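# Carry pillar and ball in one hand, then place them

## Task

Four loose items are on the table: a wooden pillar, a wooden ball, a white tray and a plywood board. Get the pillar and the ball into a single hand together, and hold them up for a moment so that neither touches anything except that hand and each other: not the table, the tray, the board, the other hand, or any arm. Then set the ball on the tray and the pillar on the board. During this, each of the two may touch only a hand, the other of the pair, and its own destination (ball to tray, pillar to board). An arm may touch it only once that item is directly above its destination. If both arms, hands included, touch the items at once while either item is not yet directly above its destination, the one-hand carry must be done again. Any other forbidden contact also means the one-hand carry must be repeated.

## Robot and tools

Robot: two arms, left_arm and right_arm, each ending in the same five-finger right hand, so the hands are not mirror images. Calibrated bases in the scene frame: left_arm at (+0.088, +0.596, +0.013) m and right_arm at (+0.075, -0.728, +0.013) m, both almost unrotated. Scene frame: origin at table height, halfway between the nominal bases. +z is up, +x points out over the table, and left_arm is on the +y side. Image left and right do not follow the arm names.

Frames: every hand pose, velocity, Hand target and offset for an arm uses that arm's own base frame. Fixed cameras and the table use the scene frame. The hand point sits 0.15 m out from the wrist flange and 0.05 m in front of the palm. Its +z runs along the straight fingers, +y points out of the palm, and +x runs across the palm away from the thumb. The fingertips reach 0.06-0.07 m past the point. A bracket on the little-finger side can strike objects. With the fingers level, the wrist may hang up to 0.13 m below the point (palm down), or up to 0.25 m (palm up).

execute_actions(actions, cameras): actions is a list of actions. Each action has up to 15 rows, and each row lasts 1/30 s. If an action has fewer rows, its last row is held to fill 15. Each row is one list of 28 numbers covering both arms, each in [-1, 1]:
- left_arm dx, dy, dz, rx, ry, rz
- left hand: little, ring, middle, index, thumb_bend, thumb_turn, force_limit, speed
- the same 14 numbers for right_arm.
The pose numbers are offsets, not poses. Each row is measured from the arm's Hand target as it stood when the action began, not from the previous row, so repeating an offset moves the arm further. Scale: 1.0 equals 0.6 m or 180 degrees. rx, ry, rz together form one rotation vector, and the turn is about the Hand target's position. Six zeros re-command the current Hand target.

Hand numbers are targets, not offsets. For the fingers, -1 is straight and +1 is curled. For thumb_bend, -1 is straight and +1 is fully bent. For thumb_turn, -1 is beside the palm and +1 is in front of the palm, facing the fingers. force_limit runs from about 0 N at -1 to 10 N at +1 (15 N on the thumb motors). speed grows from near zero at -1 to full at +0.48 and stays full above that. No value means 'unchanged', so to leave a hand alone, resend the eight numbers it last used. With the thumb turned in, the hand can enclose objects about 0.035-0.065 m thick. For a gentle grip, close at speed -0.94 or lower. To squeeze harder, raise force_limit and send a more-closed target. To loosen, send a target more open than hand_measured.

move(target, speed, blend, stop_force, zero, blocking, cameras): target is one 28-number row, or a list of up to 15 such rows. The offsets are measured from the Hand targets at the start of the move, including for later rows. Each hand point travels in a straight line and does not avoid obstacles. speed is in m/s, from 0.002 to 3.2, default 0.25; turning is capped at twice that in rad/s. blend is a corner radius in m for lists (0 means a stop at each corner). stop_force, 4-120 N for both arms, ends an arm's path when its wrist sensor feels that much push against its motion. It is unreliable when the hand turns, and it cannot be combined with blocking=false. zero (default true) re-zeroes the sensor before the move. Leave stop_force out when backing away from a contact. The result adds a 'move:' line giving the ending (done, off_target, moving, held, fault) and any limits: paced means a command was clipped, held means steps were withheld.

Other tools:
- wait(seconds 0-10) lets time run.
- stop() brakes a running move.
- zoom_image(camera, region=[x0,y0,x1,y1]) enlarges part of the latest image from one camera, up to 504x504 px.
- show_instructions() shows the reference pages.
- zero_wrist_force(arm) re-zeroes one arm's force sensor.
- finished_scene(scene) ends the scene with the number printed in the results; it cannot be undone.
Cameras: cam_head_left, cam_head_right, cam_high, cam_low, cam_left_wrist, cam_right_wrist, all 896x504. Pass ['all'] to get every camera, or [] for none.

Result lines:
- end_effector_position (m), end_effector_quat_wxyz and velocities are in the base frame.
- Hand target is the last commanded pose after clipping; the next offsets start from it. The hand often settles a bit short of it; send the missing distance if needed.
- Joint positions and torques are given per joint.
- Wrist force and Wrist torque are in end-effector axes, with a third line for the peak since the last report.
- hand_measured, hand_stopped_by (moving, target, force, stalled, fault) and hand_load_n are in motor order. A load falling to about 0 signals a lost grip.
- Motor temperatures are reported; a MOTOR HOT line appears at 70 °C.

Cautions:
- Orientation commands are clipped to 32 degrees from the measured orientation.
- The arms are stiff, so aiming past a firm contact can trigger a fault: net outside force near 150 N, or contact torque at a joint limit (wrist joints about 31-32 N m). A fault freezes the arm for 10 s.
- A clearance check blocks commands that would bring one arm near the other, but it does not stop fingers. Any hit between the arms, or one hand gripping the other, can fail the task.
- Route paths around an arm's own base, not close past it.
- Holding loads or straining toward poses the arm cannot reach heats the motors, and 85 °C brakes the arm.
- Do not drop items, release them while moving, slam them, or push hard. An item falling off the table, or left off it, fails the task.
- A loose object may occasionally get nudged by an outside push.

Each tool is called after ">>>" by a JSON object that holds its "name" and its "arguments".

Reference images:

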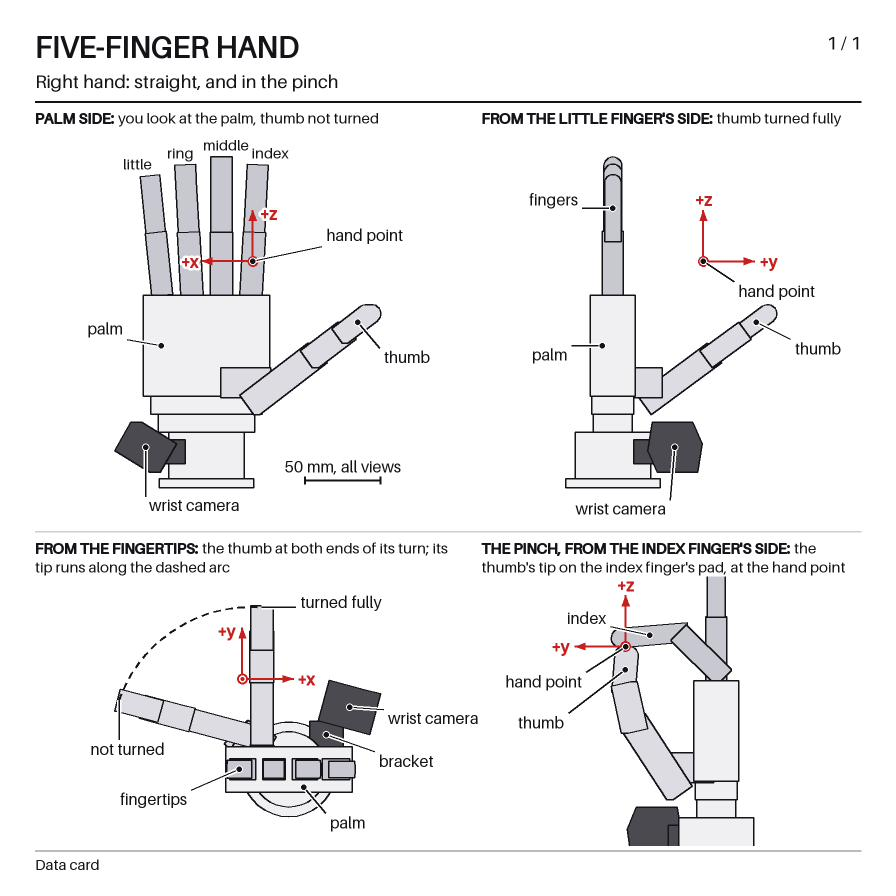

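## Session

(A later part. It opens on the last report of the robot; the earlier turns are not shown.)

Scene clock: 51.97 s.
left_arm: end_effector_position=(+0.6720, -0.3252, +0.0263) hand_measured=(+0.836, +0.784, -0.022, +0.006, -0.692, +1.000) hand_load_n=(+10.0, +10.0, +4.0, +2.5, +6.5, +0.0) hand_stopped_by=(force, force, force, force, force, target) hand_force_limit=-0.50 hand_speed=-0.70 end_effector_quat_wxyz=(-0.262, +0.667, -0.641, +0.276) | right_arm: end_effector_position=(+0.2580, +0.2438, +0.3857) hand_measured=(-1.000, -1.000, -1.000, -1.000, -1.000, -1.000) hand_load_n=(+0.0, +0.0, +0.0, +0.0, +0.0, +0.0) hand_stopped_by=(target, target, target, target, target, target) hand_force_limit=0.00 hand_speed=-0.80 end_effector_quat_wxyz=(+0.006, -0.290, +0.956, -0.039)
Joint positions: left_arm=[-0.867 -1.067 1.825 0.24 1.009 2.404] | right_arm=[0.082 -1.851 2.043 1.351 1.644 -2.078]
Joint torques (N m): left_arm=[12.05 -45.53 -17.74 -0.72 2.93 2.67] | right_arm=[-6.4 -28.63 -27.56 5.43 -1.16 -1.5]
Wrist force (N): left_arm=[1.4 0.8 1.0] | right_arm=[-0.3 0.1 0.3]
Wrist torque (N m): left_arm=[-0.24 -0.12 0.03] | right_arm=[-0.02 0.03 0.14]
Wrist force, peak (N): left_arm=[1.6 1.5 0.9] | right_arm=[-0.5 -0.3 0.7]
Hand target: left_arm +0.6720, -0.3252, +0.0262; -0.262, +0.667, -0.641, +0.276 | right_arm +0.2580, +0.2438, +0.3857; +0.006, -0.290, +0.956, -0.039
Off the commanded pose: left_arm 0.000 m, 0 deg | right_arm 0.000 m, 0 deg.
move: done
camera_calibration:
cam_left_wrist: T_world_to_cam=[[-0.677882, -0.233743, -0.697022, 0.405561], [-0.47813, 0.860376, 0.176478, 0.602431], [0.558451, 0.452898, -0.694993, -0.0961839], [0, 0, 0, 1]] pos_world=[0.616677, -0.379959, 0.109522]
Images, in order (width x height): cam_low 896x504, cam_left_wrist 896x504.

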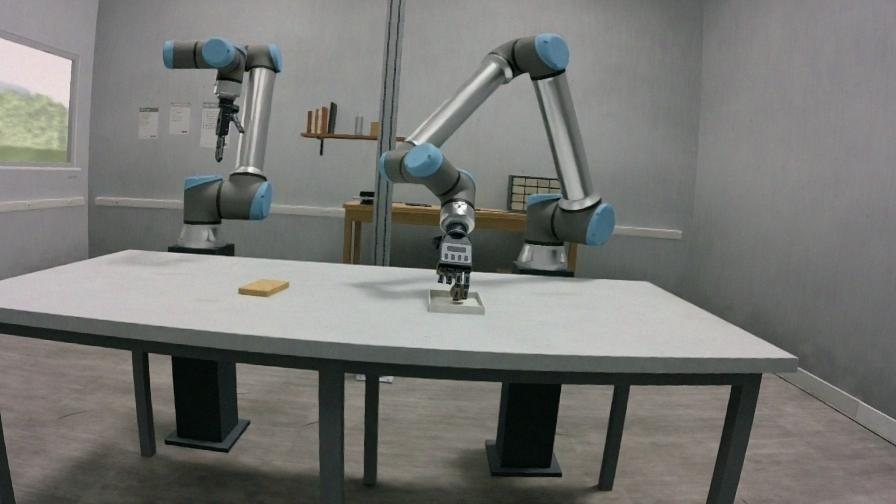

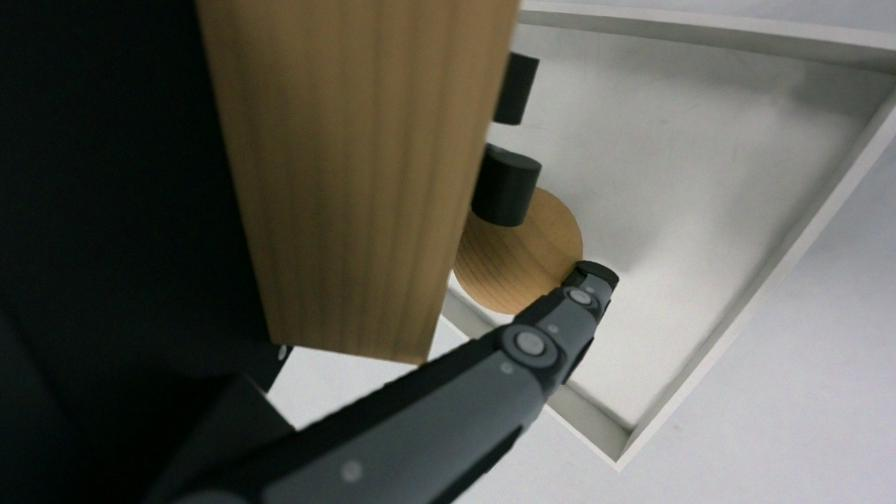

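>>> {"name": "move", "arguments": {"target": [0,0,-0.015,0,0,0,1,1,0.7,0.7,0.5,1,-0.5,-0.7,0,0,0,0,0,0,-1,-1,-1,-1,-1,-1,0,-0.8], "speed": 0.01, "stop_force": 4, "cameras": ["cam_low"]}}

>>> {"name": "zoom_image", "arguments": {"camera": "cam_low", "region": [400, 230, 520, 330]}}

Scene clock: 54.00 s.
left_arm: end_effector_position=(+0.6720, -0.3252, +0.0207) hand_measured=(+0.836, +0.784, -0.022, +0.006, -0.692, +1.000) hand_load_n=(+10.0, +10.0, +3.0, +2.0, +6.0, +0.5) hand_stopped_by=(force, force, force, force, force, target) hand_force_limit=-0.50 hand_speed=-0.70 end_effector_quat_wxyz=(-0.262, +0.667, -0.641, +0.276) | right_arm: end_effector_position=(+0.2580, +0.2438, +0.3857) hand_measured=(-1.000, -1.000, -1.000, -1.000, -1.000, -1.000) hand_load_n=(+0.0, +0.0, +0.0, +0.0, +0.0, +0.0) hand_stopped_by=(target, target, target, target, target, target) hand_force_limit=0.00 hand_speed=-0.80 end_effector_quat_wxyz=(+0.006, -0.290, +0.956, -0.039)
Joint positions: left_arm=[-0.867 -1.061 1.827 0.231 1.009 2.404] | right_arm=[0.082 -1.851 2.043 1.351 1.644 -2.078]
Joint torques (N m): left_arm=[11.44 -86.65 -36.29 5.8 2.88 2.39] | right_arm=[-7.6 -28.58 -27.34 5.44 -1.05 -1.37]
Wrist force (N): left_arm=[1.2 0.6 0.1] | right_arm=[-0.3 0.2 0.5]
Wrist torque (N m): left_arm=[-0.27 -0.09 0.02] | right_arm=[0.00 0.04 0.15]
Wrist force, peak (N): left_arm=[1.8 -1.8 -6.0] | right_arm=[-0.1 0.5 0.6]
Hand target: left_arm +0.6720, -0.3252, +0.0207; -0.262, +0.667, -0.641, +0.276 (not the last commanded pose) | right_arm +0.2580, +0.2438, +0.3857; +0.006, -0.290, +0.956, -0.039
Off the commanded pose: left_arm 0.004 m, 0 deg | right_arm 0.000 m, 0 deg.
move: contact (left_arm)
Images, in order (width x height): cam_low 896x504.

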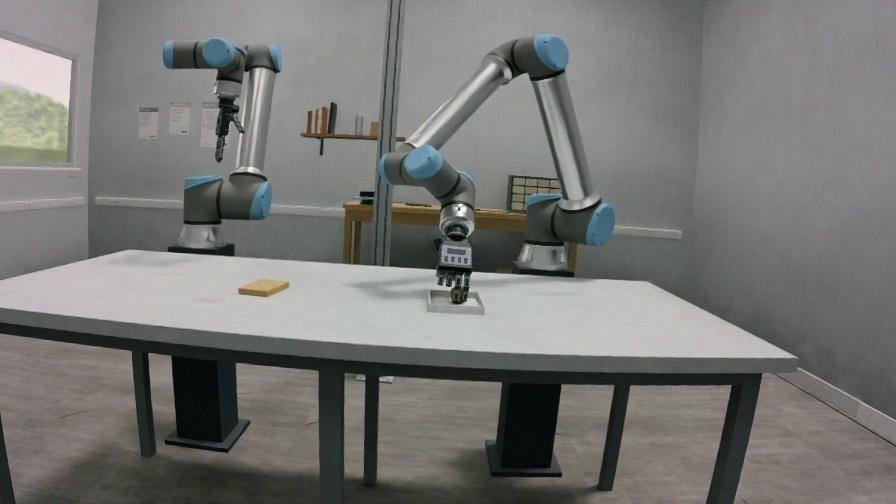

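Scaled by 4.200 from the camera's 896x504 image, which has a finer 1280x720 frame.

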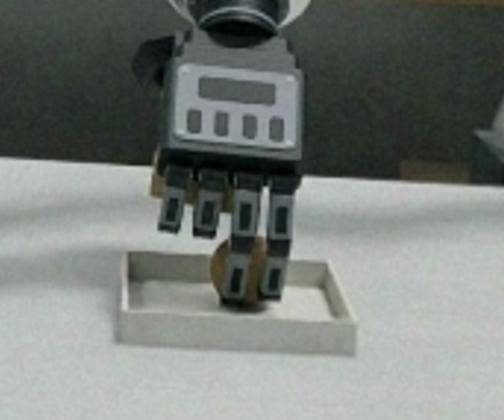

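>>> {"name": "move", "arguments": {"target": [[0,0,0,0,0,0,1,1,-0.5,-0.5,-0.95,1,-0.5,-0.6,0,0,0,0,0,0,-1,-1,-1,-1,-1,-1,0,-0.8],[0,0,0.25,0,0,0,1,1,-0.5,-0.5,-0.95,1,-0.5,-0.6,0,0,0,0,0,0,-1,-1,-1,-1,-1,-1,0,-0.8]], "speed": [0.1,0.15], "cameras": ["cam_low","cam_left_wrist","cam_high"]}}

>>> {"name": "zoom_image", "arguments": {"camera": "cam_low", "region": [400, 190, 520, 330]}}

Scene clock: 56.37 s.
left_arm: end_effector_position=(+0.6720, -0.3251, +0.1706) hand_measured=(+0.836, +0.784, -0.500, -0.500, -0.950, +1.000) hand_load_n=(+10.0, +10.0, +0.0, +0.0, +0.0, +0.0) hand_stopped_by=(force, force, target, target, target, target) hand_force_limit=-0.50 hand_speed=-0.60 end_effector_quat_wxyz=(-0.262, +0.667, -0.641, +0.276) | right_arm: end_effector_position=(+0.2580, +0.2438, +0.3857) hand_measured=(-1.000, -1.000, -1.000, -1.000, -1.000, -1.000) hand_load_n=(+0.0, +0.0, +0.0, +0.0, +0.0, +0.0) hand_stopped_by=(target, target, target, target, target, target) hand_force_limit=0.00 hand_speed=-0.80 end_effector_quat_wxyz=(+0.006, -0.290, +0.956, -0.039)
Joint positions: left_arm=[-0.866 -1.211 1.734 0.475 1.009 2.405] | right_arm=[0.082 -1.851 2.043 1.351 1.644 -2.078]
Joint torques (N m): left_arm=[-12.17 -81.75 -43.29 6.19 -0.18 -1.1] | right_arm=[-7.64 -28.76 -27.54 5.59 -1.41 -1.58]
Wrist force (N): left_arm=[1.5 0.6 0.4] | right_arm=[-0.1 0.0 0.3]
Wrist torque (N m): left_arm=[-0.22 -0.13 0.03] | right_arm=[-0.04 0.01 0.15]
Wrist force, peak (N): left_arm=[1.8 -0.3 -2.8] | right_arm=[-0.2 0.7 0.5]
Hand target: left_arm +0.6720, -0.3252, +0.1707; -0.262, +0.667, -0.641, +0.276 | right_arm +0.2580, +0.2438, +0.3857; +0.006, -0.290, +0.956, -0.039
Off the commanded pose: left_arm 0.000 m, 0 deg | right_arm 0.000 m, 0 deg.
move: done
camera_calibration:
cam_left_wrist: T_world_to_cam=[[-0.677908, -0.233794, -0.69698, 0.506196], [-0.478174, 0.860349, 0.176495, 0.576959], [0.558382, 0.452925, -0.695032, 0.00423551], [0, 0, 0, 1]] pos_world=[0.616676, -0.379959, 0.253922]
Images, in order (width x height): cam_high 896x504, cam_low 896x504, cam_left_wrist 896x504.

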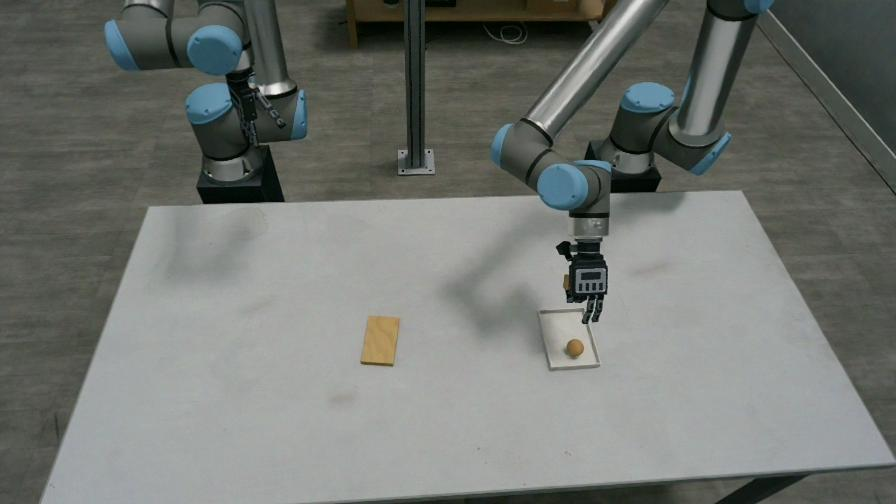

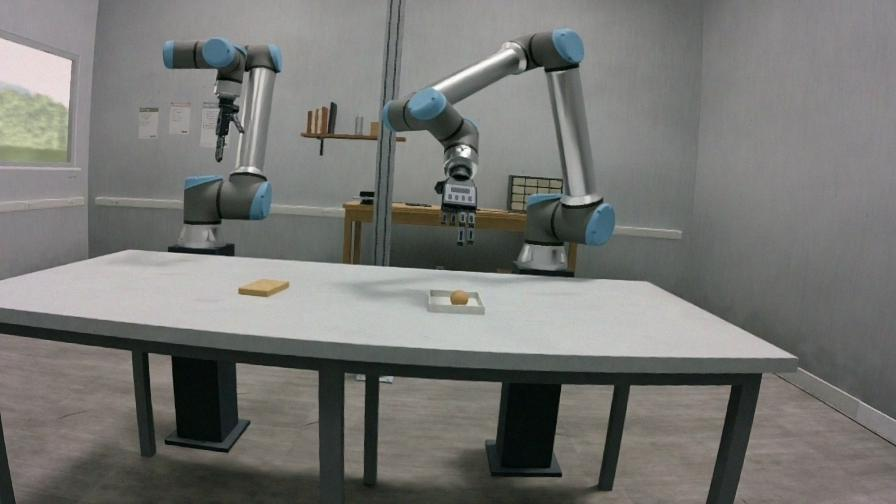

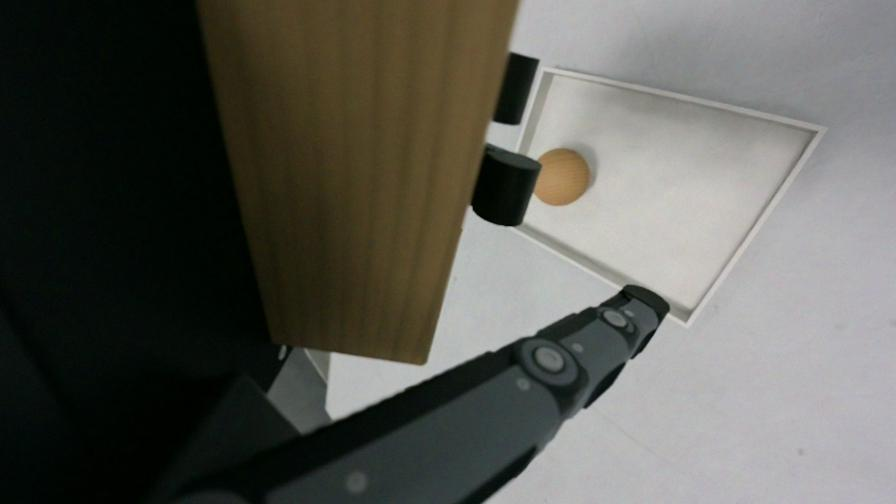

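Scaled by 3.600 from the camera's 896x504 image, which has a finer 1280x720 frame.

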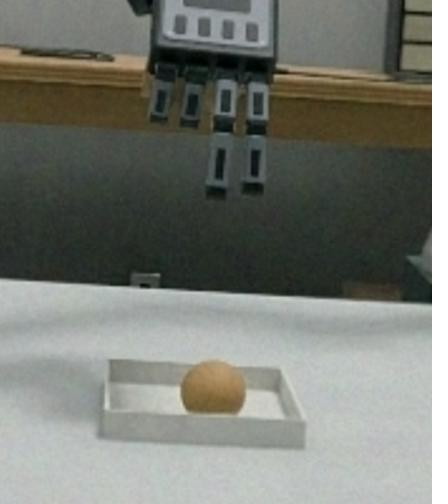

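>>> {"name": "move", "arguments": {"target": [[-0.03,-0.12,0.17,-0.237,0.166,0.579,1,1,0.25,0.25,-0.95,1,-0.4,-0.5,0,0,0,0,0,0,-1,-1,-1,-1,-1,-1,0,-0.8],[-0.053,-0.375,0.248,-0.4705,0.3135,0.465,1,1,0.25,0.25,-0.95,1,-0.4,-0.5,0,0,0,0,0,0,-1,-1,-1,-1,-1,-1,0,-0.8]], "speed": 0.4, "blend": [0.02,0], "cameras": ["cam_low","cam_left_wrist","cam_high"]}}

>>> {"name": "zoom_image", "arguments": {"camera": "cam_low", "region": [300, 120, 500, 240]}}

Scene clock: 62.43 s.
left_arm: end_effector_position=(+0.6402, -0.5502, +0.3195) hand_measured=(+0.836, +0.784, +0.250, +0.250, -0.950, +1.000) hand_load_n=(+10.0, +10.0, +0.0, +0.0, +0.0, +0.0) hand_stopped_by=(force, force, target, target, target, target) hand_force_limit=-0.40 hand_speed=-0.50 end_effector_quat_wxyz=(+0.375, +0.905, +0.184, +0.076) | right_arm: end_effector_position=(+0.2580, +0.2438, +0.3857) hand_measured=(-1.000, -1.000, -1.000, -1.000, -1.000, -1.000) hand_load_n=(+0.0, +0.0, +0.0, +0.0, +0.0, +0.0) hand_stopped_by=(target, target, target, target, target, target) hand_force_limit=0.00 hand_speed=-0.80 end_effector_quat_wxyz=(+0.006, -0.290, +0.956, -0.039)
Joint positions: left_arm=[-0.778 -1.242 1.625 0.442 1.844 0.283] | right_arm=[0.082 -1.851 2.043 1.351 1.644 -2.078]
Joint torques (N m): left_arm=[-12.71 -84.22 -25.59 -2.68 2.94 -1.95] | right_arm=[-6.63 -28.58 -26.63 5.44 -1.17 -1.62]
Wrist force (N): left_arm=[0.3 -0.9 0.6] | right_arm=[-0.3 -0.2 0.0]
Wrist torque (N m): left_arm=[0.00 0.07 0.08] | right_arm=[-0.04 0.04 0.14]
Wrist force, peak (N): left_arm=[0.8 -0.2 2.0] | right_arm=[-0.8 -0.4 0.6]
Hand target: left_arm +0.6402, -0.5502, +0.3195; +0.375, +0.905, +0.184, +0.076 | right_arm +0.2580, +0.2438, +0.3857; +0.006, -0.290, +0.956, -0.039
Off the commanded pose: left_arm 0.000 m, 0 deg | right_arm 0.000 m, 0 deg.
move: done
camera_calibration:
cam_left_wrist: T_world_to_cam=[[0.454398, -0.576185, 0.679363, -0.817291], [-0.876444, -0.152814, 0.456612, 0.337148], [-0.159276, -0.802907, -0.574432, -0.0425911], [0, 0, 0, 1]] pos_world=[0.660083, -0.453586, 0.376826]
Images, in order (width x height): cam_high 896x504, cam_low 896x504, cam_left_wrist 896x504.

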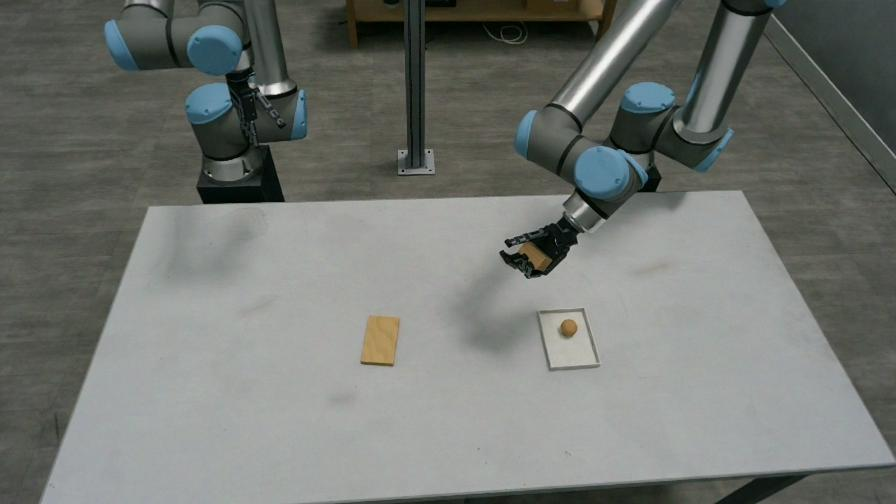

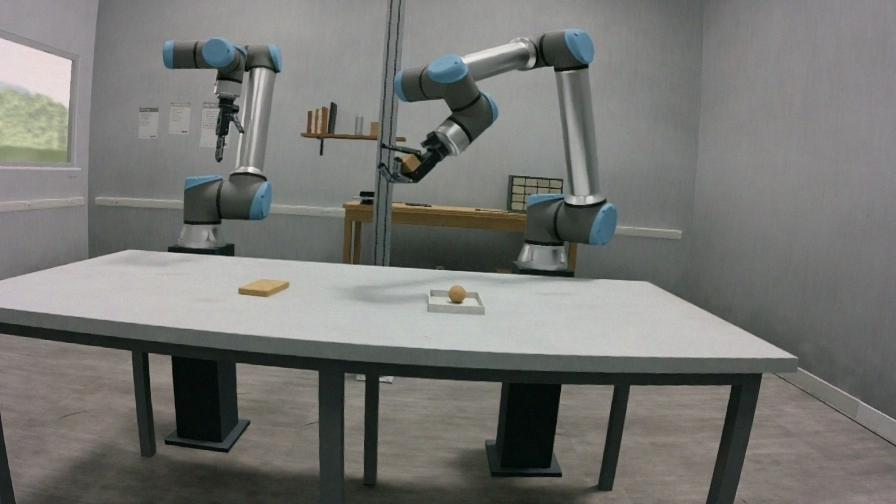

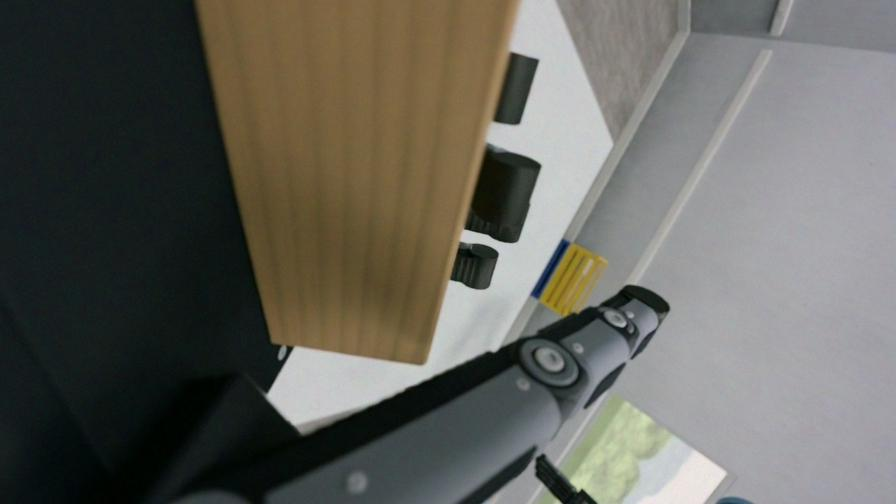

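Scaled by 2.520 from the camera's 896x504 image, which has a finer 1280x720 frame.

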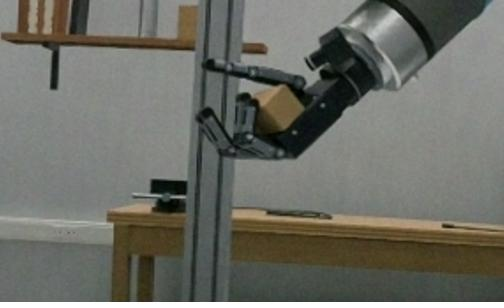

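>>> {"name": "move", "arguments": {"target": [0,0,0,0,0,0,0.25,0.25,0.25,0.25,-0.75,1,-0.4,-0.75,0,0,0,0,0,0,-1,-1,-1,-1,-1,-1,0,-0.8], "cameras": ["cam_low","cam_left_wrist"]}}

>>> {"name": "zoom_image", "arguments": {"camera": "cam_low", "region": [300, 120, 500, 240]}}

Scene clock: 63.73 s.
left_arm: end_effector_position=(+0.6402, -0.5502, +0.3195) hand_measured=(+0.250, +0.250, +0.250, +0.250, -0.750, +1.000) hand_load_n=(+0.0, +0.0, +0.5, +0.0, +0.0, +0.0) hand_stopped_by=(target, target, target, target, target, target) hand_force_limit=-0.40 hand_speed=-0.75 end_effector_quat_wxyz=(+0.375, +0.905, +0.184, +0.076) | right_arm: end_effector_position=(+0.2580, +0.2438, +0.3857) hand_measured=(-1.000, -1.000, -1.000, -1.000, -1.000, -1.000) hand_load_n=(+0.0, +0.0, +0.0, +0.0, +0.0, +0.0) hand_stopped_by=(target, target, target, target, target, target) hand_force_limit=0.00 hand_speed=-0.80 end_effector_quat_wxyz=(+0.006, -0.290, +0.956, -0.039)
Joint positions: left_arm=[-0.778 -1.242 1.625 0.442 1.844 0.283] | right_arm=[0.082 -1.851 2.043 1.351 1.644 -2.078]
Joint torques (N m): left_arm=[-11.58 -83.08 -26.31 -1.75 -3.79 -1.8] | right_arm=[-5.98 -27.42 -26.49 5.49 -0.89 -1.37]
Wrist force (N): left_arm=[0.1 -0.9 0.8] | right_arm=[-0.1 -0.3 -0.1]
Wrist torque (N m): left_arm=[-0.02 0.09 0.07] | right_arm=[-0.06 0.02 0.14]
Wrist force, peak (N): left_arm=[0.0 -1.0 1.2] | right_arm=[-0.7 0.4 0.5]
Hand target: left_arm +0.6402, -0.5502, +0.3195; +0.375, +0.905, +0.184, +0.076 | right_arm +0.2580, +0.2438, +0.3857; +0.006, -0.290, +0.956, -0.039
Off the commanded pose: left_arm 0.000 m, 0 deg | right_arm 0.000 m, 0 deg.
move: done
camera_calibration:
cam_left_wrist: T_world_to_cam=[[0.454368, -0.576057, 0.679491, -0.817262], [-0.876478, -0.152798, 0.456552, 0.3372], [-0.159175, -0.803002, -0.574327, -0.0427408], [0, 0, 0, 1]] pos_world=[0.660083, -0.453586, 0.376826]
Images, in order (width x height): cam_low 896x504, cam_left_wrist 896x504.

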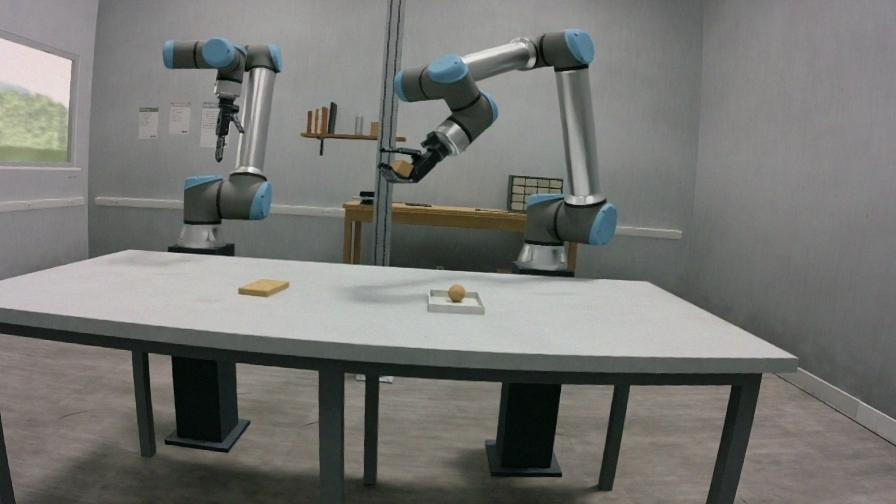

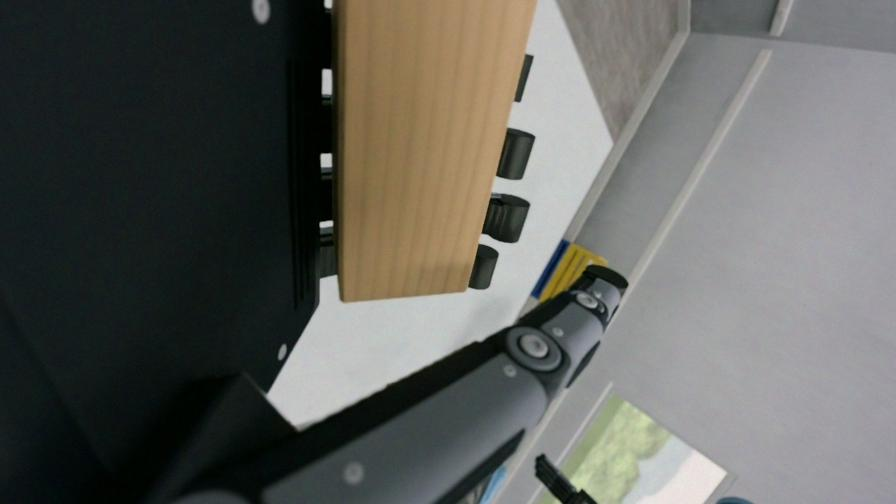

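Scaled by 2.520 from the camera's 896x504 image, which has a finer 1280x720 frame.

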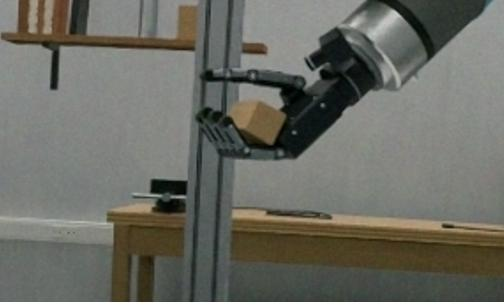

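>>> {"name": "move", "arguments": {"target": [0,0,0,0,0,0,0.25,0.25,0.25,0.25,0.7,1,-0.4,-0.75,0,0,0,0,0,0,-1,-1,-1,-1,-1,-1,0,-0.8]}}

>>> {"name": "move", "arguments": {"target": [0,0,0,0,0,0,0.6,0.6,0.6,0.6,0.7,1,-0.3,-0.75,0,0,0,0,0,0,-1,-1,-1,-1,-1,-1,0,-0.8], "cameras": ["cam_low","cam_left_wrist"]}}

>>> {"name": "zoom_image", "arguments": {"camera": "cam_low", "region": [300, 120, 500, 240]}}

Scene clock: 65.77 s.
left_arm: end_effector_position=(+0.6402, -0.5502, +0.3195) hand_measured=(+0.250, +0.250, +0.250, +0.250, -0.182, +1.000) hand_load_n=(+0.0, +0.0, +4.5, +0.0, +4.0, +0.5) hand_stopped_by=(target, target, target, target, force, target) hand_force_limit=-0.40 hand_speed=-0.75 end_effector_quat_wxyz=(+0.375, +0.905, +0.184, +0.076) | right_arm: end_effector_position=(+0.2580, +0.2438, +0.3857) hand_measured=(-1.000, -1.000, -1.000, -1.000, -1.000, -1.000) hand_load_n=(+0.0, +0.0, +0.0, +0.0, +0.0, +0.0) hand_stopped_by=(target, target, target, target, target, target) hand_force_limit=0.00 hand_speed=-0.80 end_effector_quat_wxyz=(+0.006, -0.290, +0.956, -0.039)
Joint positions: left_arm=[-0.778 -1.242 1.625 0.442 1.844 0.283] | right_arm=[0.082 -1.851 2.043 1.351 1.644 -2.078]
Joint torques (N m): left_arm=[-11.4 -81.07 -27.41 -1.39 -3.79 -1.7] | right_arm=[-5.75 -27.75 -27.36 5.2 -1.19 -1.43]
Wrist force (N): left_arm=[0.6 -0.9 1.0] | right_arm=[0.1 0.2 0.2]
Wrist torque (N m): left_arm=[-0.02 0.02 0.09] | right_arm=[0.01 -0.01 0.17]
Wrist force, peak (N): left_arm=[0.4 -1.3 1.0] | right_arm=[0.0 -0.6 0.6]
Hand target: left_arm +0.6402, -0.5502, +0.3195; +0.375, +0.905, +0.184, +0.076 | right_arm +0.2580, +0.2438, +0.3857; +0.006, -0.290, +0.956, -0.039
Off the commanded pose: left_arm 0.000 m, 0 deg | right_arm 0.000 m, 0 deg.
move: done

Scene clock: 66.57 s.
left_arm: end_effector_position=(+0.6402, -0.5502, +0.3195) hand_measured=(+0.600, +0.600, +0.250, +0.292, -0.182, +1.000) hand_load_n=(+0.0, +2.0, +4.0, +4.5, +4.0, -3.0) hand_stopped_by=(target, target, force, force, force, target) hand_force_limit=-0.30 hand_speed=-0.75 end_effector_quat_wxyz=(+0.375, +0.905, +0.184, +0.076) | right_arm: end_effector_position=(+0.2580, +0.2438, +0.3857) hand_measured=(-1.000, -1.000, -1.000, -1.000, -1.000, -1.000) hand_load_n=(+0.0, +0.0, +0.0, +0.0, -0.5, +0.0) hand_stopped_by=(target, target, target, target, target, target) hand_force_limit=0.00 hand_speed=-0.80 end_effector_quat_wxyz=(+0.006, -0.290, +0.956, -0.039)
Joint positions: left_arm=[-0.778 -1.242 1.625 0.442 1.844 0.283] | right_arm=[0.082 -1.851 2.043 1.351 1.644 -2.078]
Joint torques (N m): left_arm=[-10.4 -80.9 -27.62 -1.31 -3.78 -1.55] | right_arm=[-7.25 -28.11 -26.71 5.51 -1.06 -1.58]
Wrist force (N): left_arm=[0.3 -0.8 0.7] | right_arm=[0.0 0.0 -0.2]
Wrist torque (N m): left_arm=[0.00 0.08 0.08] | right_arm=[-0.01 0.00 0.16]
Wrist force, peak (N): left_arm=[0.5 -1.1 1.1] | right_arm=[-0.7 -0.3 -0.3]
Hand target: left_arm +0.6402, -0.5502, +0.3195; +0.375, +0.905, +0.184, +0.076 | right_arm +0.2580, +0.2438, +0.3857; +0.006, -0.290, +0.956, -0.039
Off the commanded pose: left_arm 0.000 m, 0 deg | right_arm 0.000 m, 0 deg.
move: done
camera_calibration:
cam_left_wrist: T_world_to_cam=[[0.454368, -0.576057, 0.679491, -0.817262], [-0.876478, -0.152798, 0.456552, 0.3372], [-0.159175, -0.803002, -0.574327, -0.0427408], [0, 0, 0, 1]] pos_world=[0.660083, -0.453586, 0.376826]
Images, in order (width x height): cam_low 896x504, cam_left_wrist 896x504.

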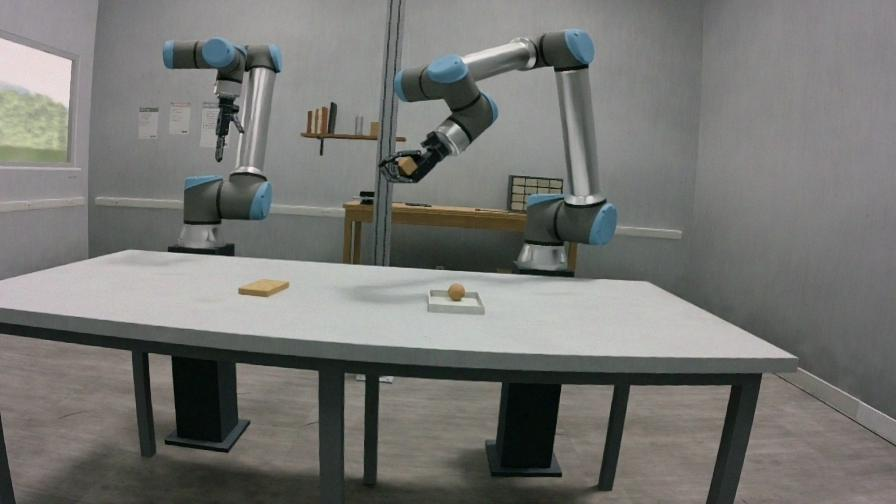

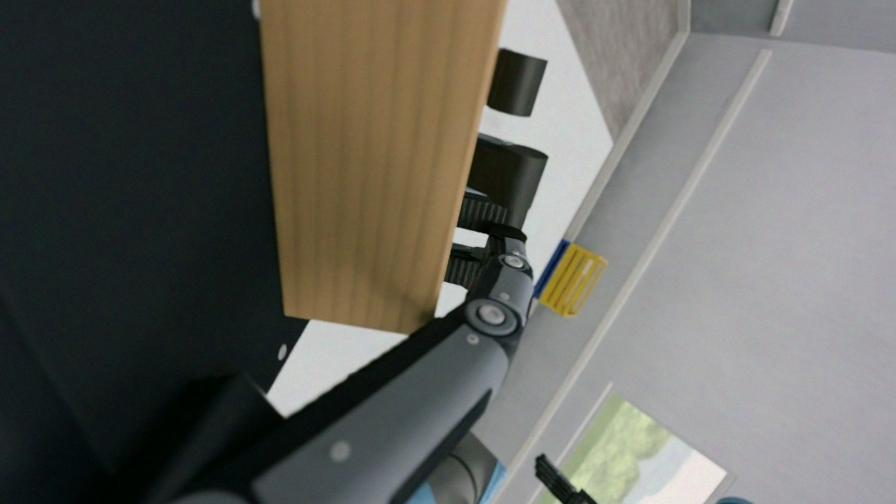

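Scaled by 2.520 from the camera's 896x504 image, which has a finer 1280x720 frame.

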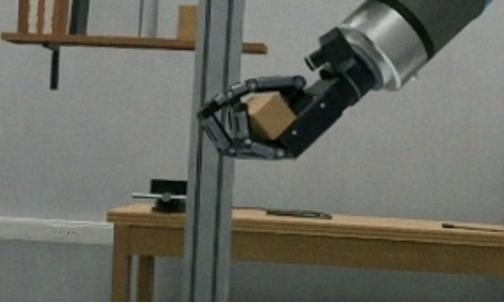

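>>> {"name": "move", "arguments": {"target": [[0,0,0,0,0,0,0.6,0.6,0.25,0.29,-0.75,1,-0.3,-0.5,0,0,0,0,0,0,-1,-1,-1,-1,-1,-1,0,-0.8],[0,0,0,0,0,0,0.15,0.15,0.15,0.15,-0.75,1,-0.3,-0.75,0,0,0,0,0,0,-1,-1,-1,-1,-1,-1,0,-0.8]]}}

>>> {"name": "move", "arguments": {"target": [0,0,0,0,0,0,0.15,0.15,0.15,0.15,0.7,1,-0.4,-0.75,0,0,0,0,0,0,-1,-1,-1,-1,-1,-1,0,-0.8], "cameras": ["cam_low","cam_left_wrist"]}}

>>> {"name": "zoom_image", "arguments": {"camera": "cam_low", "region": [300, 120, 500, 240]}}

Scene clock: 68.87 s.
left_arm: end_effector_position=(+0.6402, -0.5502, +0.3195) hand_measured=(+0.150, +0.150, +0.150, +0.150, -0.750, +1.000) hand_load_n=(+0.0, +0.0, +0.0, +0.0, +0.0, +0.0) hand_stopped_by=(target, target, target, target, target, target) hand_force_limit=-0.30 hand_speed=-0.75 end_effector_quat_wxyz=(+0.375, +0.905, +0.184, +0.076) | right_arm: end_effector_position=(+0.2580, +0.2438, +0.3857) hand_measured=(-1.000, -1.000, -1.000, -1.000, -1.000, -1.000) hand_load_n=(+0.0, +0.0, +0.0, +0.0, +0.0, +0.0) hand_stopped_by=(target, target, target, target, target, target) hand_force_limit=0.00 hand_speed=-0.80 end_effector_quat_wxyz=(+0.006, -0.290, +0.956, -0.039)
Joint positions: left_arm=[-0.778 -1.242 1.625 0.442 1.844 0.283] | right_arm=[0.082 -1.851 2.043 1.351 1.644 -2.078]
Joint torques (N m): left_arm=[-9.14 -78.95 -28.85 -1.16 -3.77 -1.22] | right_arm=[-7.04 -28.31 -27.27 5.26 -1.11 -1.35]
Wrist force (N): left_arm=[0.0 -0.6 0.9] | right_arm=[-0.4 0.3 0.4]
Wrist torque (N m): left_arm=[0.05 0.13 0.07] | right_arm=[0.01 0.05 0.14]
Wrist force, peak (N): left_arm=[0.4 -1.2 1.0] | right_arm=[-0.4 -0.2 0.9]
Hand target: left_arm +0.6402, -0.5502, +0.3195; +0.375, +0.905, +0.184, +0.076 | right_arm +0.2580, +0.2438, +0.3857; +0.006, -0.290, +0.956, -0.039
Off the commanded pose: left_arm 0.000 m, 0 deg | right_arm 0.000 m, 0 deg.
move: done

Scene clock: 71.00 s.
left_arm: end_effector_position=(+0.6402, -0.5502, +0.3195) hand_measured=(+0.150, +0.150, +0.150, +0.150, -0.088, +1.000) hand_load_n=(+0.0, +0.0, +1.0, +0.0, +5.0, +2.0) hand_stopped_by=(target, target, target, target, force, target) hand_force_limit=-0.40 hand_speed=-0.75 end_effector_quat_wxyz=(+0.375, +0.905, +0.184, +0.076) | right_arm: end_effector_position=(+0.2580, +0.2438, +0.3857) hand_measured=(-1.000, -1.000, -1.000, -1.000, -1.000, -1.000) hand_load_n=(+0.0, +0.0, +0.0, +0.0, +0.0, +0.0) hand_stopped_by=(target, target, target, target, target, target) hand_force_limit=0.00 hand_speed=-0.80 end_effector_quat_wxyz=(+0.006, -0.290, +0.956, -0.039)
Joint positions: left_arm=[-0.778 -1.242 1.625 0.442 1.844 0.283] | right_arm=[0.082 -1.851 2.043 1.351 1.644 -2.078]
Joint torques (N m): left_arm=[-6.84 -77.58 -29.25 -0.86 -3.96 -1.03] | right_arm=[-6.6 -28.63 -27.26 5.42 -1 -1.41]
Wrist force (N): left_arm=[0.0 -0.6 0.6] | right_arm=[-0.3 -0.2 -0.3]
Wrist torque (N m): left_arm=[0.04 0.12 0.08] | right_arm=[-0.03 0.05 0.14]
Wrist force, peak (N): left_arm=[0.2 -0.8 1.3] | right_arm=[-0.7 -0.3 -0.3]
Hand target: left_arm +0.6402, -0.5502, +0.3195; +0.375, +0.905, +0.184, +0.076 | right_arm +0.2580, +0.2438, +0.3857; +0.006, -0.290, +0.956, -0.039
Off the commanded pose: left_arm 0.000 m, 0 deg | right_arm 0.000 m, 0 deg.
move: done
camera_calibration:
cam_left_wrist: T_world_to_cam=[[0.454368, -0.576057, 0.679491, -0.817262], [-0.876478, -0.152798, 0.456552, 0.3372], [-0.159175, -0.803002, -0.574327, -0.0427408], [0, 0, 0, 1]] pos_world=[0.660083, -0.453586, 0.376826]
Images, in order (width x height): cam_low 896x504, cam_left_wrist 896x504.

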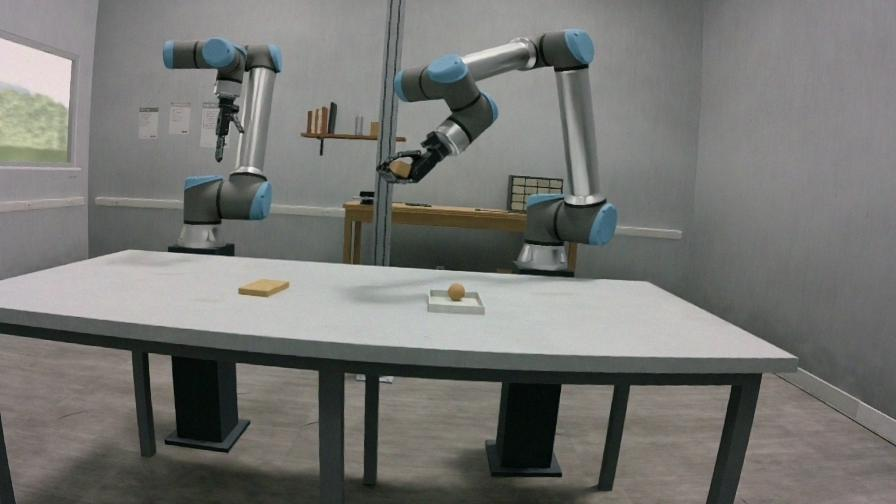

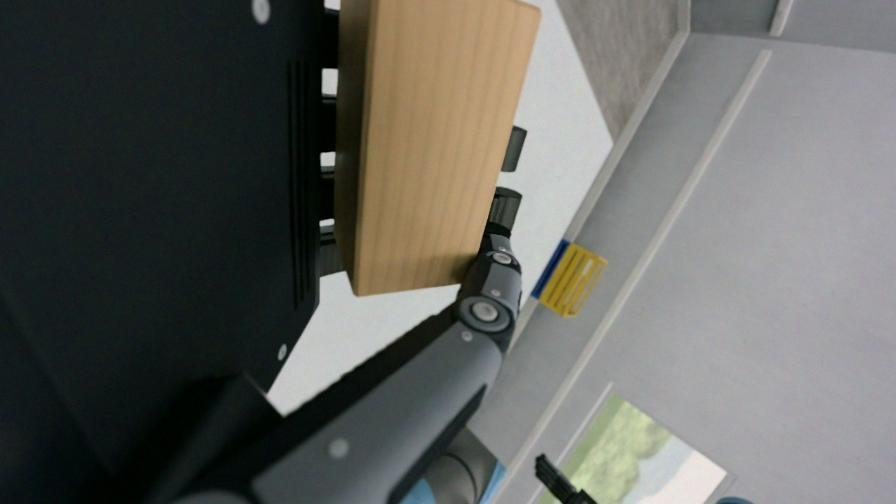

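Scaled by 2.520 from the camera's 896x504 image, which has a finer 1280x720 frame.

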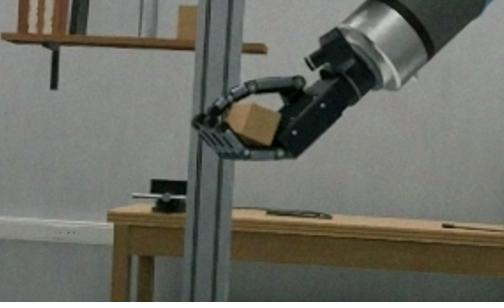

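>>> {"name": "move", "arguments": {"target": [[0,0,0,0,0,0,0.15,0.15,0.15,0.15,0.72,1,0.0,-0.8,0,0,0,0,0,0,-1,-1,-1,-1,-1,-1,0,-0.8],[0,0,0,0,0,0,0.6,0.6,0.6,0.6,0.72,1,-0.7,-0.8,0,0,0,0,0,0,-1,-1,-1,-1,-1,-1,0,-0.8]], "cameras": ["cam_low","cam_left_wrist"]}}

>>> {"name": "zoom_image", "arguments": {"camera": "cam_low", "region": [300, 120, 500, 240]}}

Scene clock: 72.80 s.
left_arm: end_effector_position=(+0.6402, -0.5502, +0.3195) hand_measured=(+0.332, +0.184, +0.166, +0.240, -0.074, +1.000) hand_load_n=(+2.0, +0.0, +1.5, +3.5, +7.0, +3.5) hand_stopped_by=(force, force, force, force, force, target) hand_force_limit=-0.70 hand_speed=-0.80 end_effector_quat_wxyz=(+0.375, +0.905, +0.184, +0.076) | right_arm: end_effector_position=(+0.2580, +0.2438, +0.3857) hand_measured=(-1.000, -1.000, -1.000, -1.000, -1.000, -1.000) hand_load_n=(+0.0, +0.0, +0.0, +0.0, +0.0, +0.0) hand_stopped_by=(target, target, target, target, target, target) hand_force_limit=0.00 hand_speed=-0.80 end_effector_quat_wxyz=(+0.006, -0.290, +0.956, -0.039)
Joint positions: left_arm=[-0.778 -1.242 1.625 0.442 1.844 0.283] | right_arm=[0.082 -1.851 2.043 1.351 1.644 -2.078]
Joint torques (N m): left_arm=[-5.36 -76.05 -30.14 -0.57 -3.77 -0.82] | right_arm=[-7.62 -28.74 -27.23 5.52 -1.21 -1.57]
Wrist force (N): left_arm=[0.1 -0.5 1.1] | right_arm=[-0.5 0.1 0.5]
Wrist torque (N m): left_arm=[0.05 0.09 0.08] | right_arm=[-0.03 0.06 0.13]
Wrist force, peak (N): left_arm=[0.6 -1.2 1.0] | right_arm=[-0.5 0.1 0.5]
Hand target: left_arm +0.6402, -0.5502, +0.3195; +0.375, +0.905, +0.184, +0.076 | right_arm +0.2580, +0.2438, +0.3857; +0.006, -0.290, +0.956, -0.039
Off the commanded pose: left_arm 0.000 m, 0 deg | right_arm 0.000 m, 0 deg.
move: done
camera_calibration:
cam_left_wrist: T_world_to_cam=[[0.454368, -0.576057, 0.679491, -0.817262], [-0.876478, -0.152798, 0.456552, 0.3372], [-0.159175, -0.803002, -0.574327, -0.0427408], [0, 0, 0, 1]] pos_world=[0.660083, -0.453586, 0.376826]
Images, in order (width x height): cam_low 896x504, cam_left_wrist 896x504.

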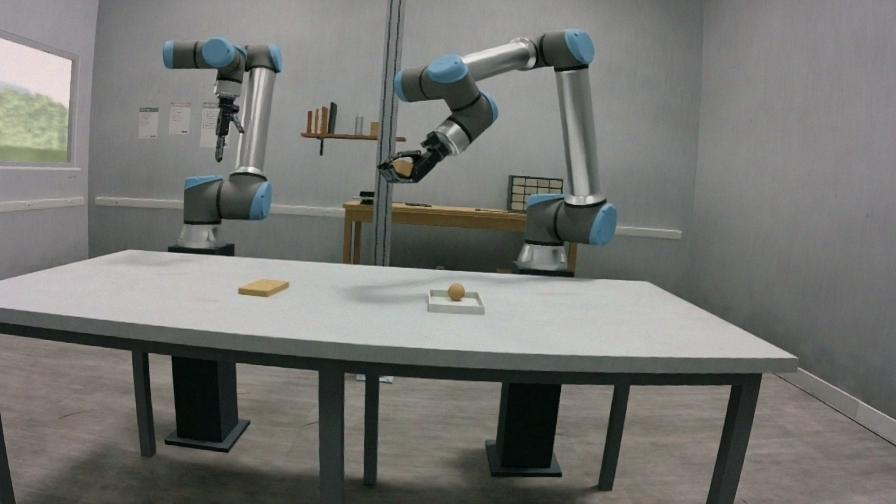

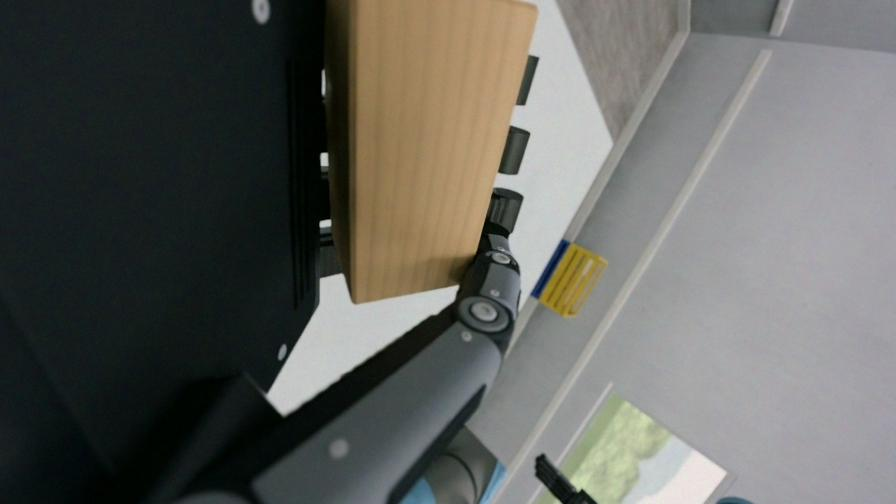

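Scaled by 2.520 from the camera's 896x504 image, which has a finer 1280x720 frame.

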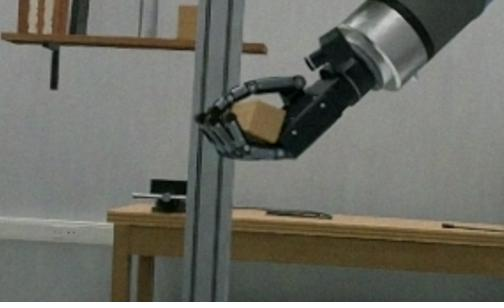

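>>> {"name": "move", "arguments": {"target": [0,0,0,0,0,0,0.62,0.62,0.62,0.62,0.74,1,-0.2,-0.85,0,0,0,0,0,0,-1,-1,-1,-1,-1,-1,0,-0.8], "cameras": ["cam_left_wrist"]}}

Scene clock: 74.30 s.
left_arm: end_effector_position=(+0.6402, -0.5502, +0.3195) hand_measured=(+0.386, +0.620, +0.234, +0.250, -0.074, +1.000) hand_load_n=(+0.0, +0.5, +3.0, +8.0, +7.0, +1.0) hand_stopped_by=(force, target, force, force, force, target) hand_force_limit=-0.20 hand_speed=-0.85 end_effector_quat_wxyz=(+0.375, +0.905, +0.184, +0.076) | right_arm: end_effector_position=(+0.2580, +0.2438, +0.3857) hand_measured=(-1.000, -1.000, -1.000, -1.000, -1.000, -1.000) hand_load_n=(+0.0, +0.0, +0.0, +0.0, +0.0, +0.0) hand_stopped_by=(target, target, target, target, target, target) hand_force_limit=0.00 hand_speed=-0.80 end_effector_quat_wxyz=(+0.006, -0.290, +0.956, -0.039)
Joint positions: left_arm=[-0.778 -1.242 1.625 0.442 1.844 0.283] | right_arm=[0.082 -1.851 2.043 1.351 1.644 -2.078]
Joint torques (N m): left_arm=[-4.28 -75.51 -30.98 -0.49 -3.58 -0.8] | right_arm=[-7.35 -27.01 -27.72 5.29 -0.95 -1.35]
Wrist force (N): left_arm=[0.6 -0.5 0.5] | right_arm=[-0.2 0.0 0.4]
Wrist torque (N m): left_arm=[0.07 0.02 0.11] | right_arm=[-0.04 0.01 0.15]
Wrist force, peak (N): left_arm=[0.5 -0.8 1.2] | right_arm=[-0.6 0.0 0.3]
Hand target: left_arm +0.6402, -0.5502, +0.3195; +0.375, +0.905, +0.184, +0.076 | right_arm +0.2580, +0.2438, +0.3857; +0.006, -0.290, +0.956, -0.039
Off the commanded pose: left_arm 0.000 m, 0 deg | right_arm 0.000 m, 0 deg.
move: done
camera_calibration:
cam_left_wrist: T_world_to_cam=[[0.454368, -0.576057, 0.679491, -0.817262], [-0.876478, -0.152798, 0.456552, 0.3372], [-0.159175, -0.803002, -0.574327, -0.0427408], [0, 0, 0, 1]] pos_world=[0.660083, -0.453586, 0.376826]
Images, in order (width x height): cam_left_wrist 896x504.

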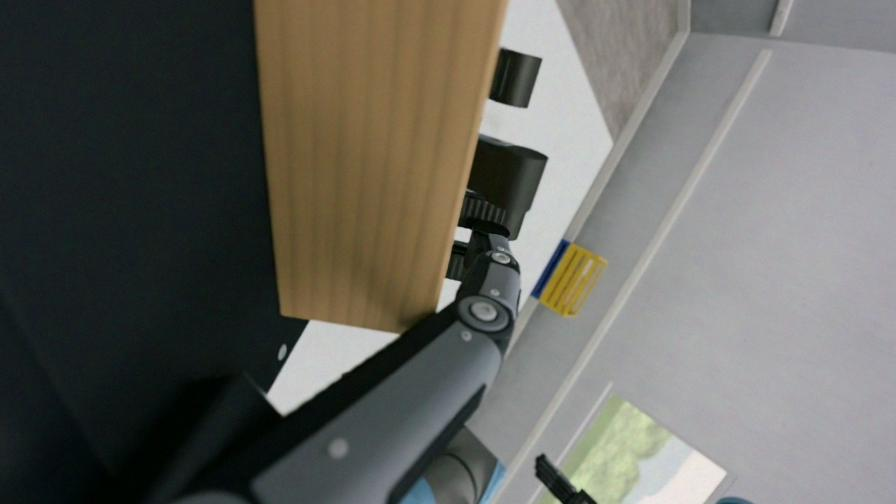

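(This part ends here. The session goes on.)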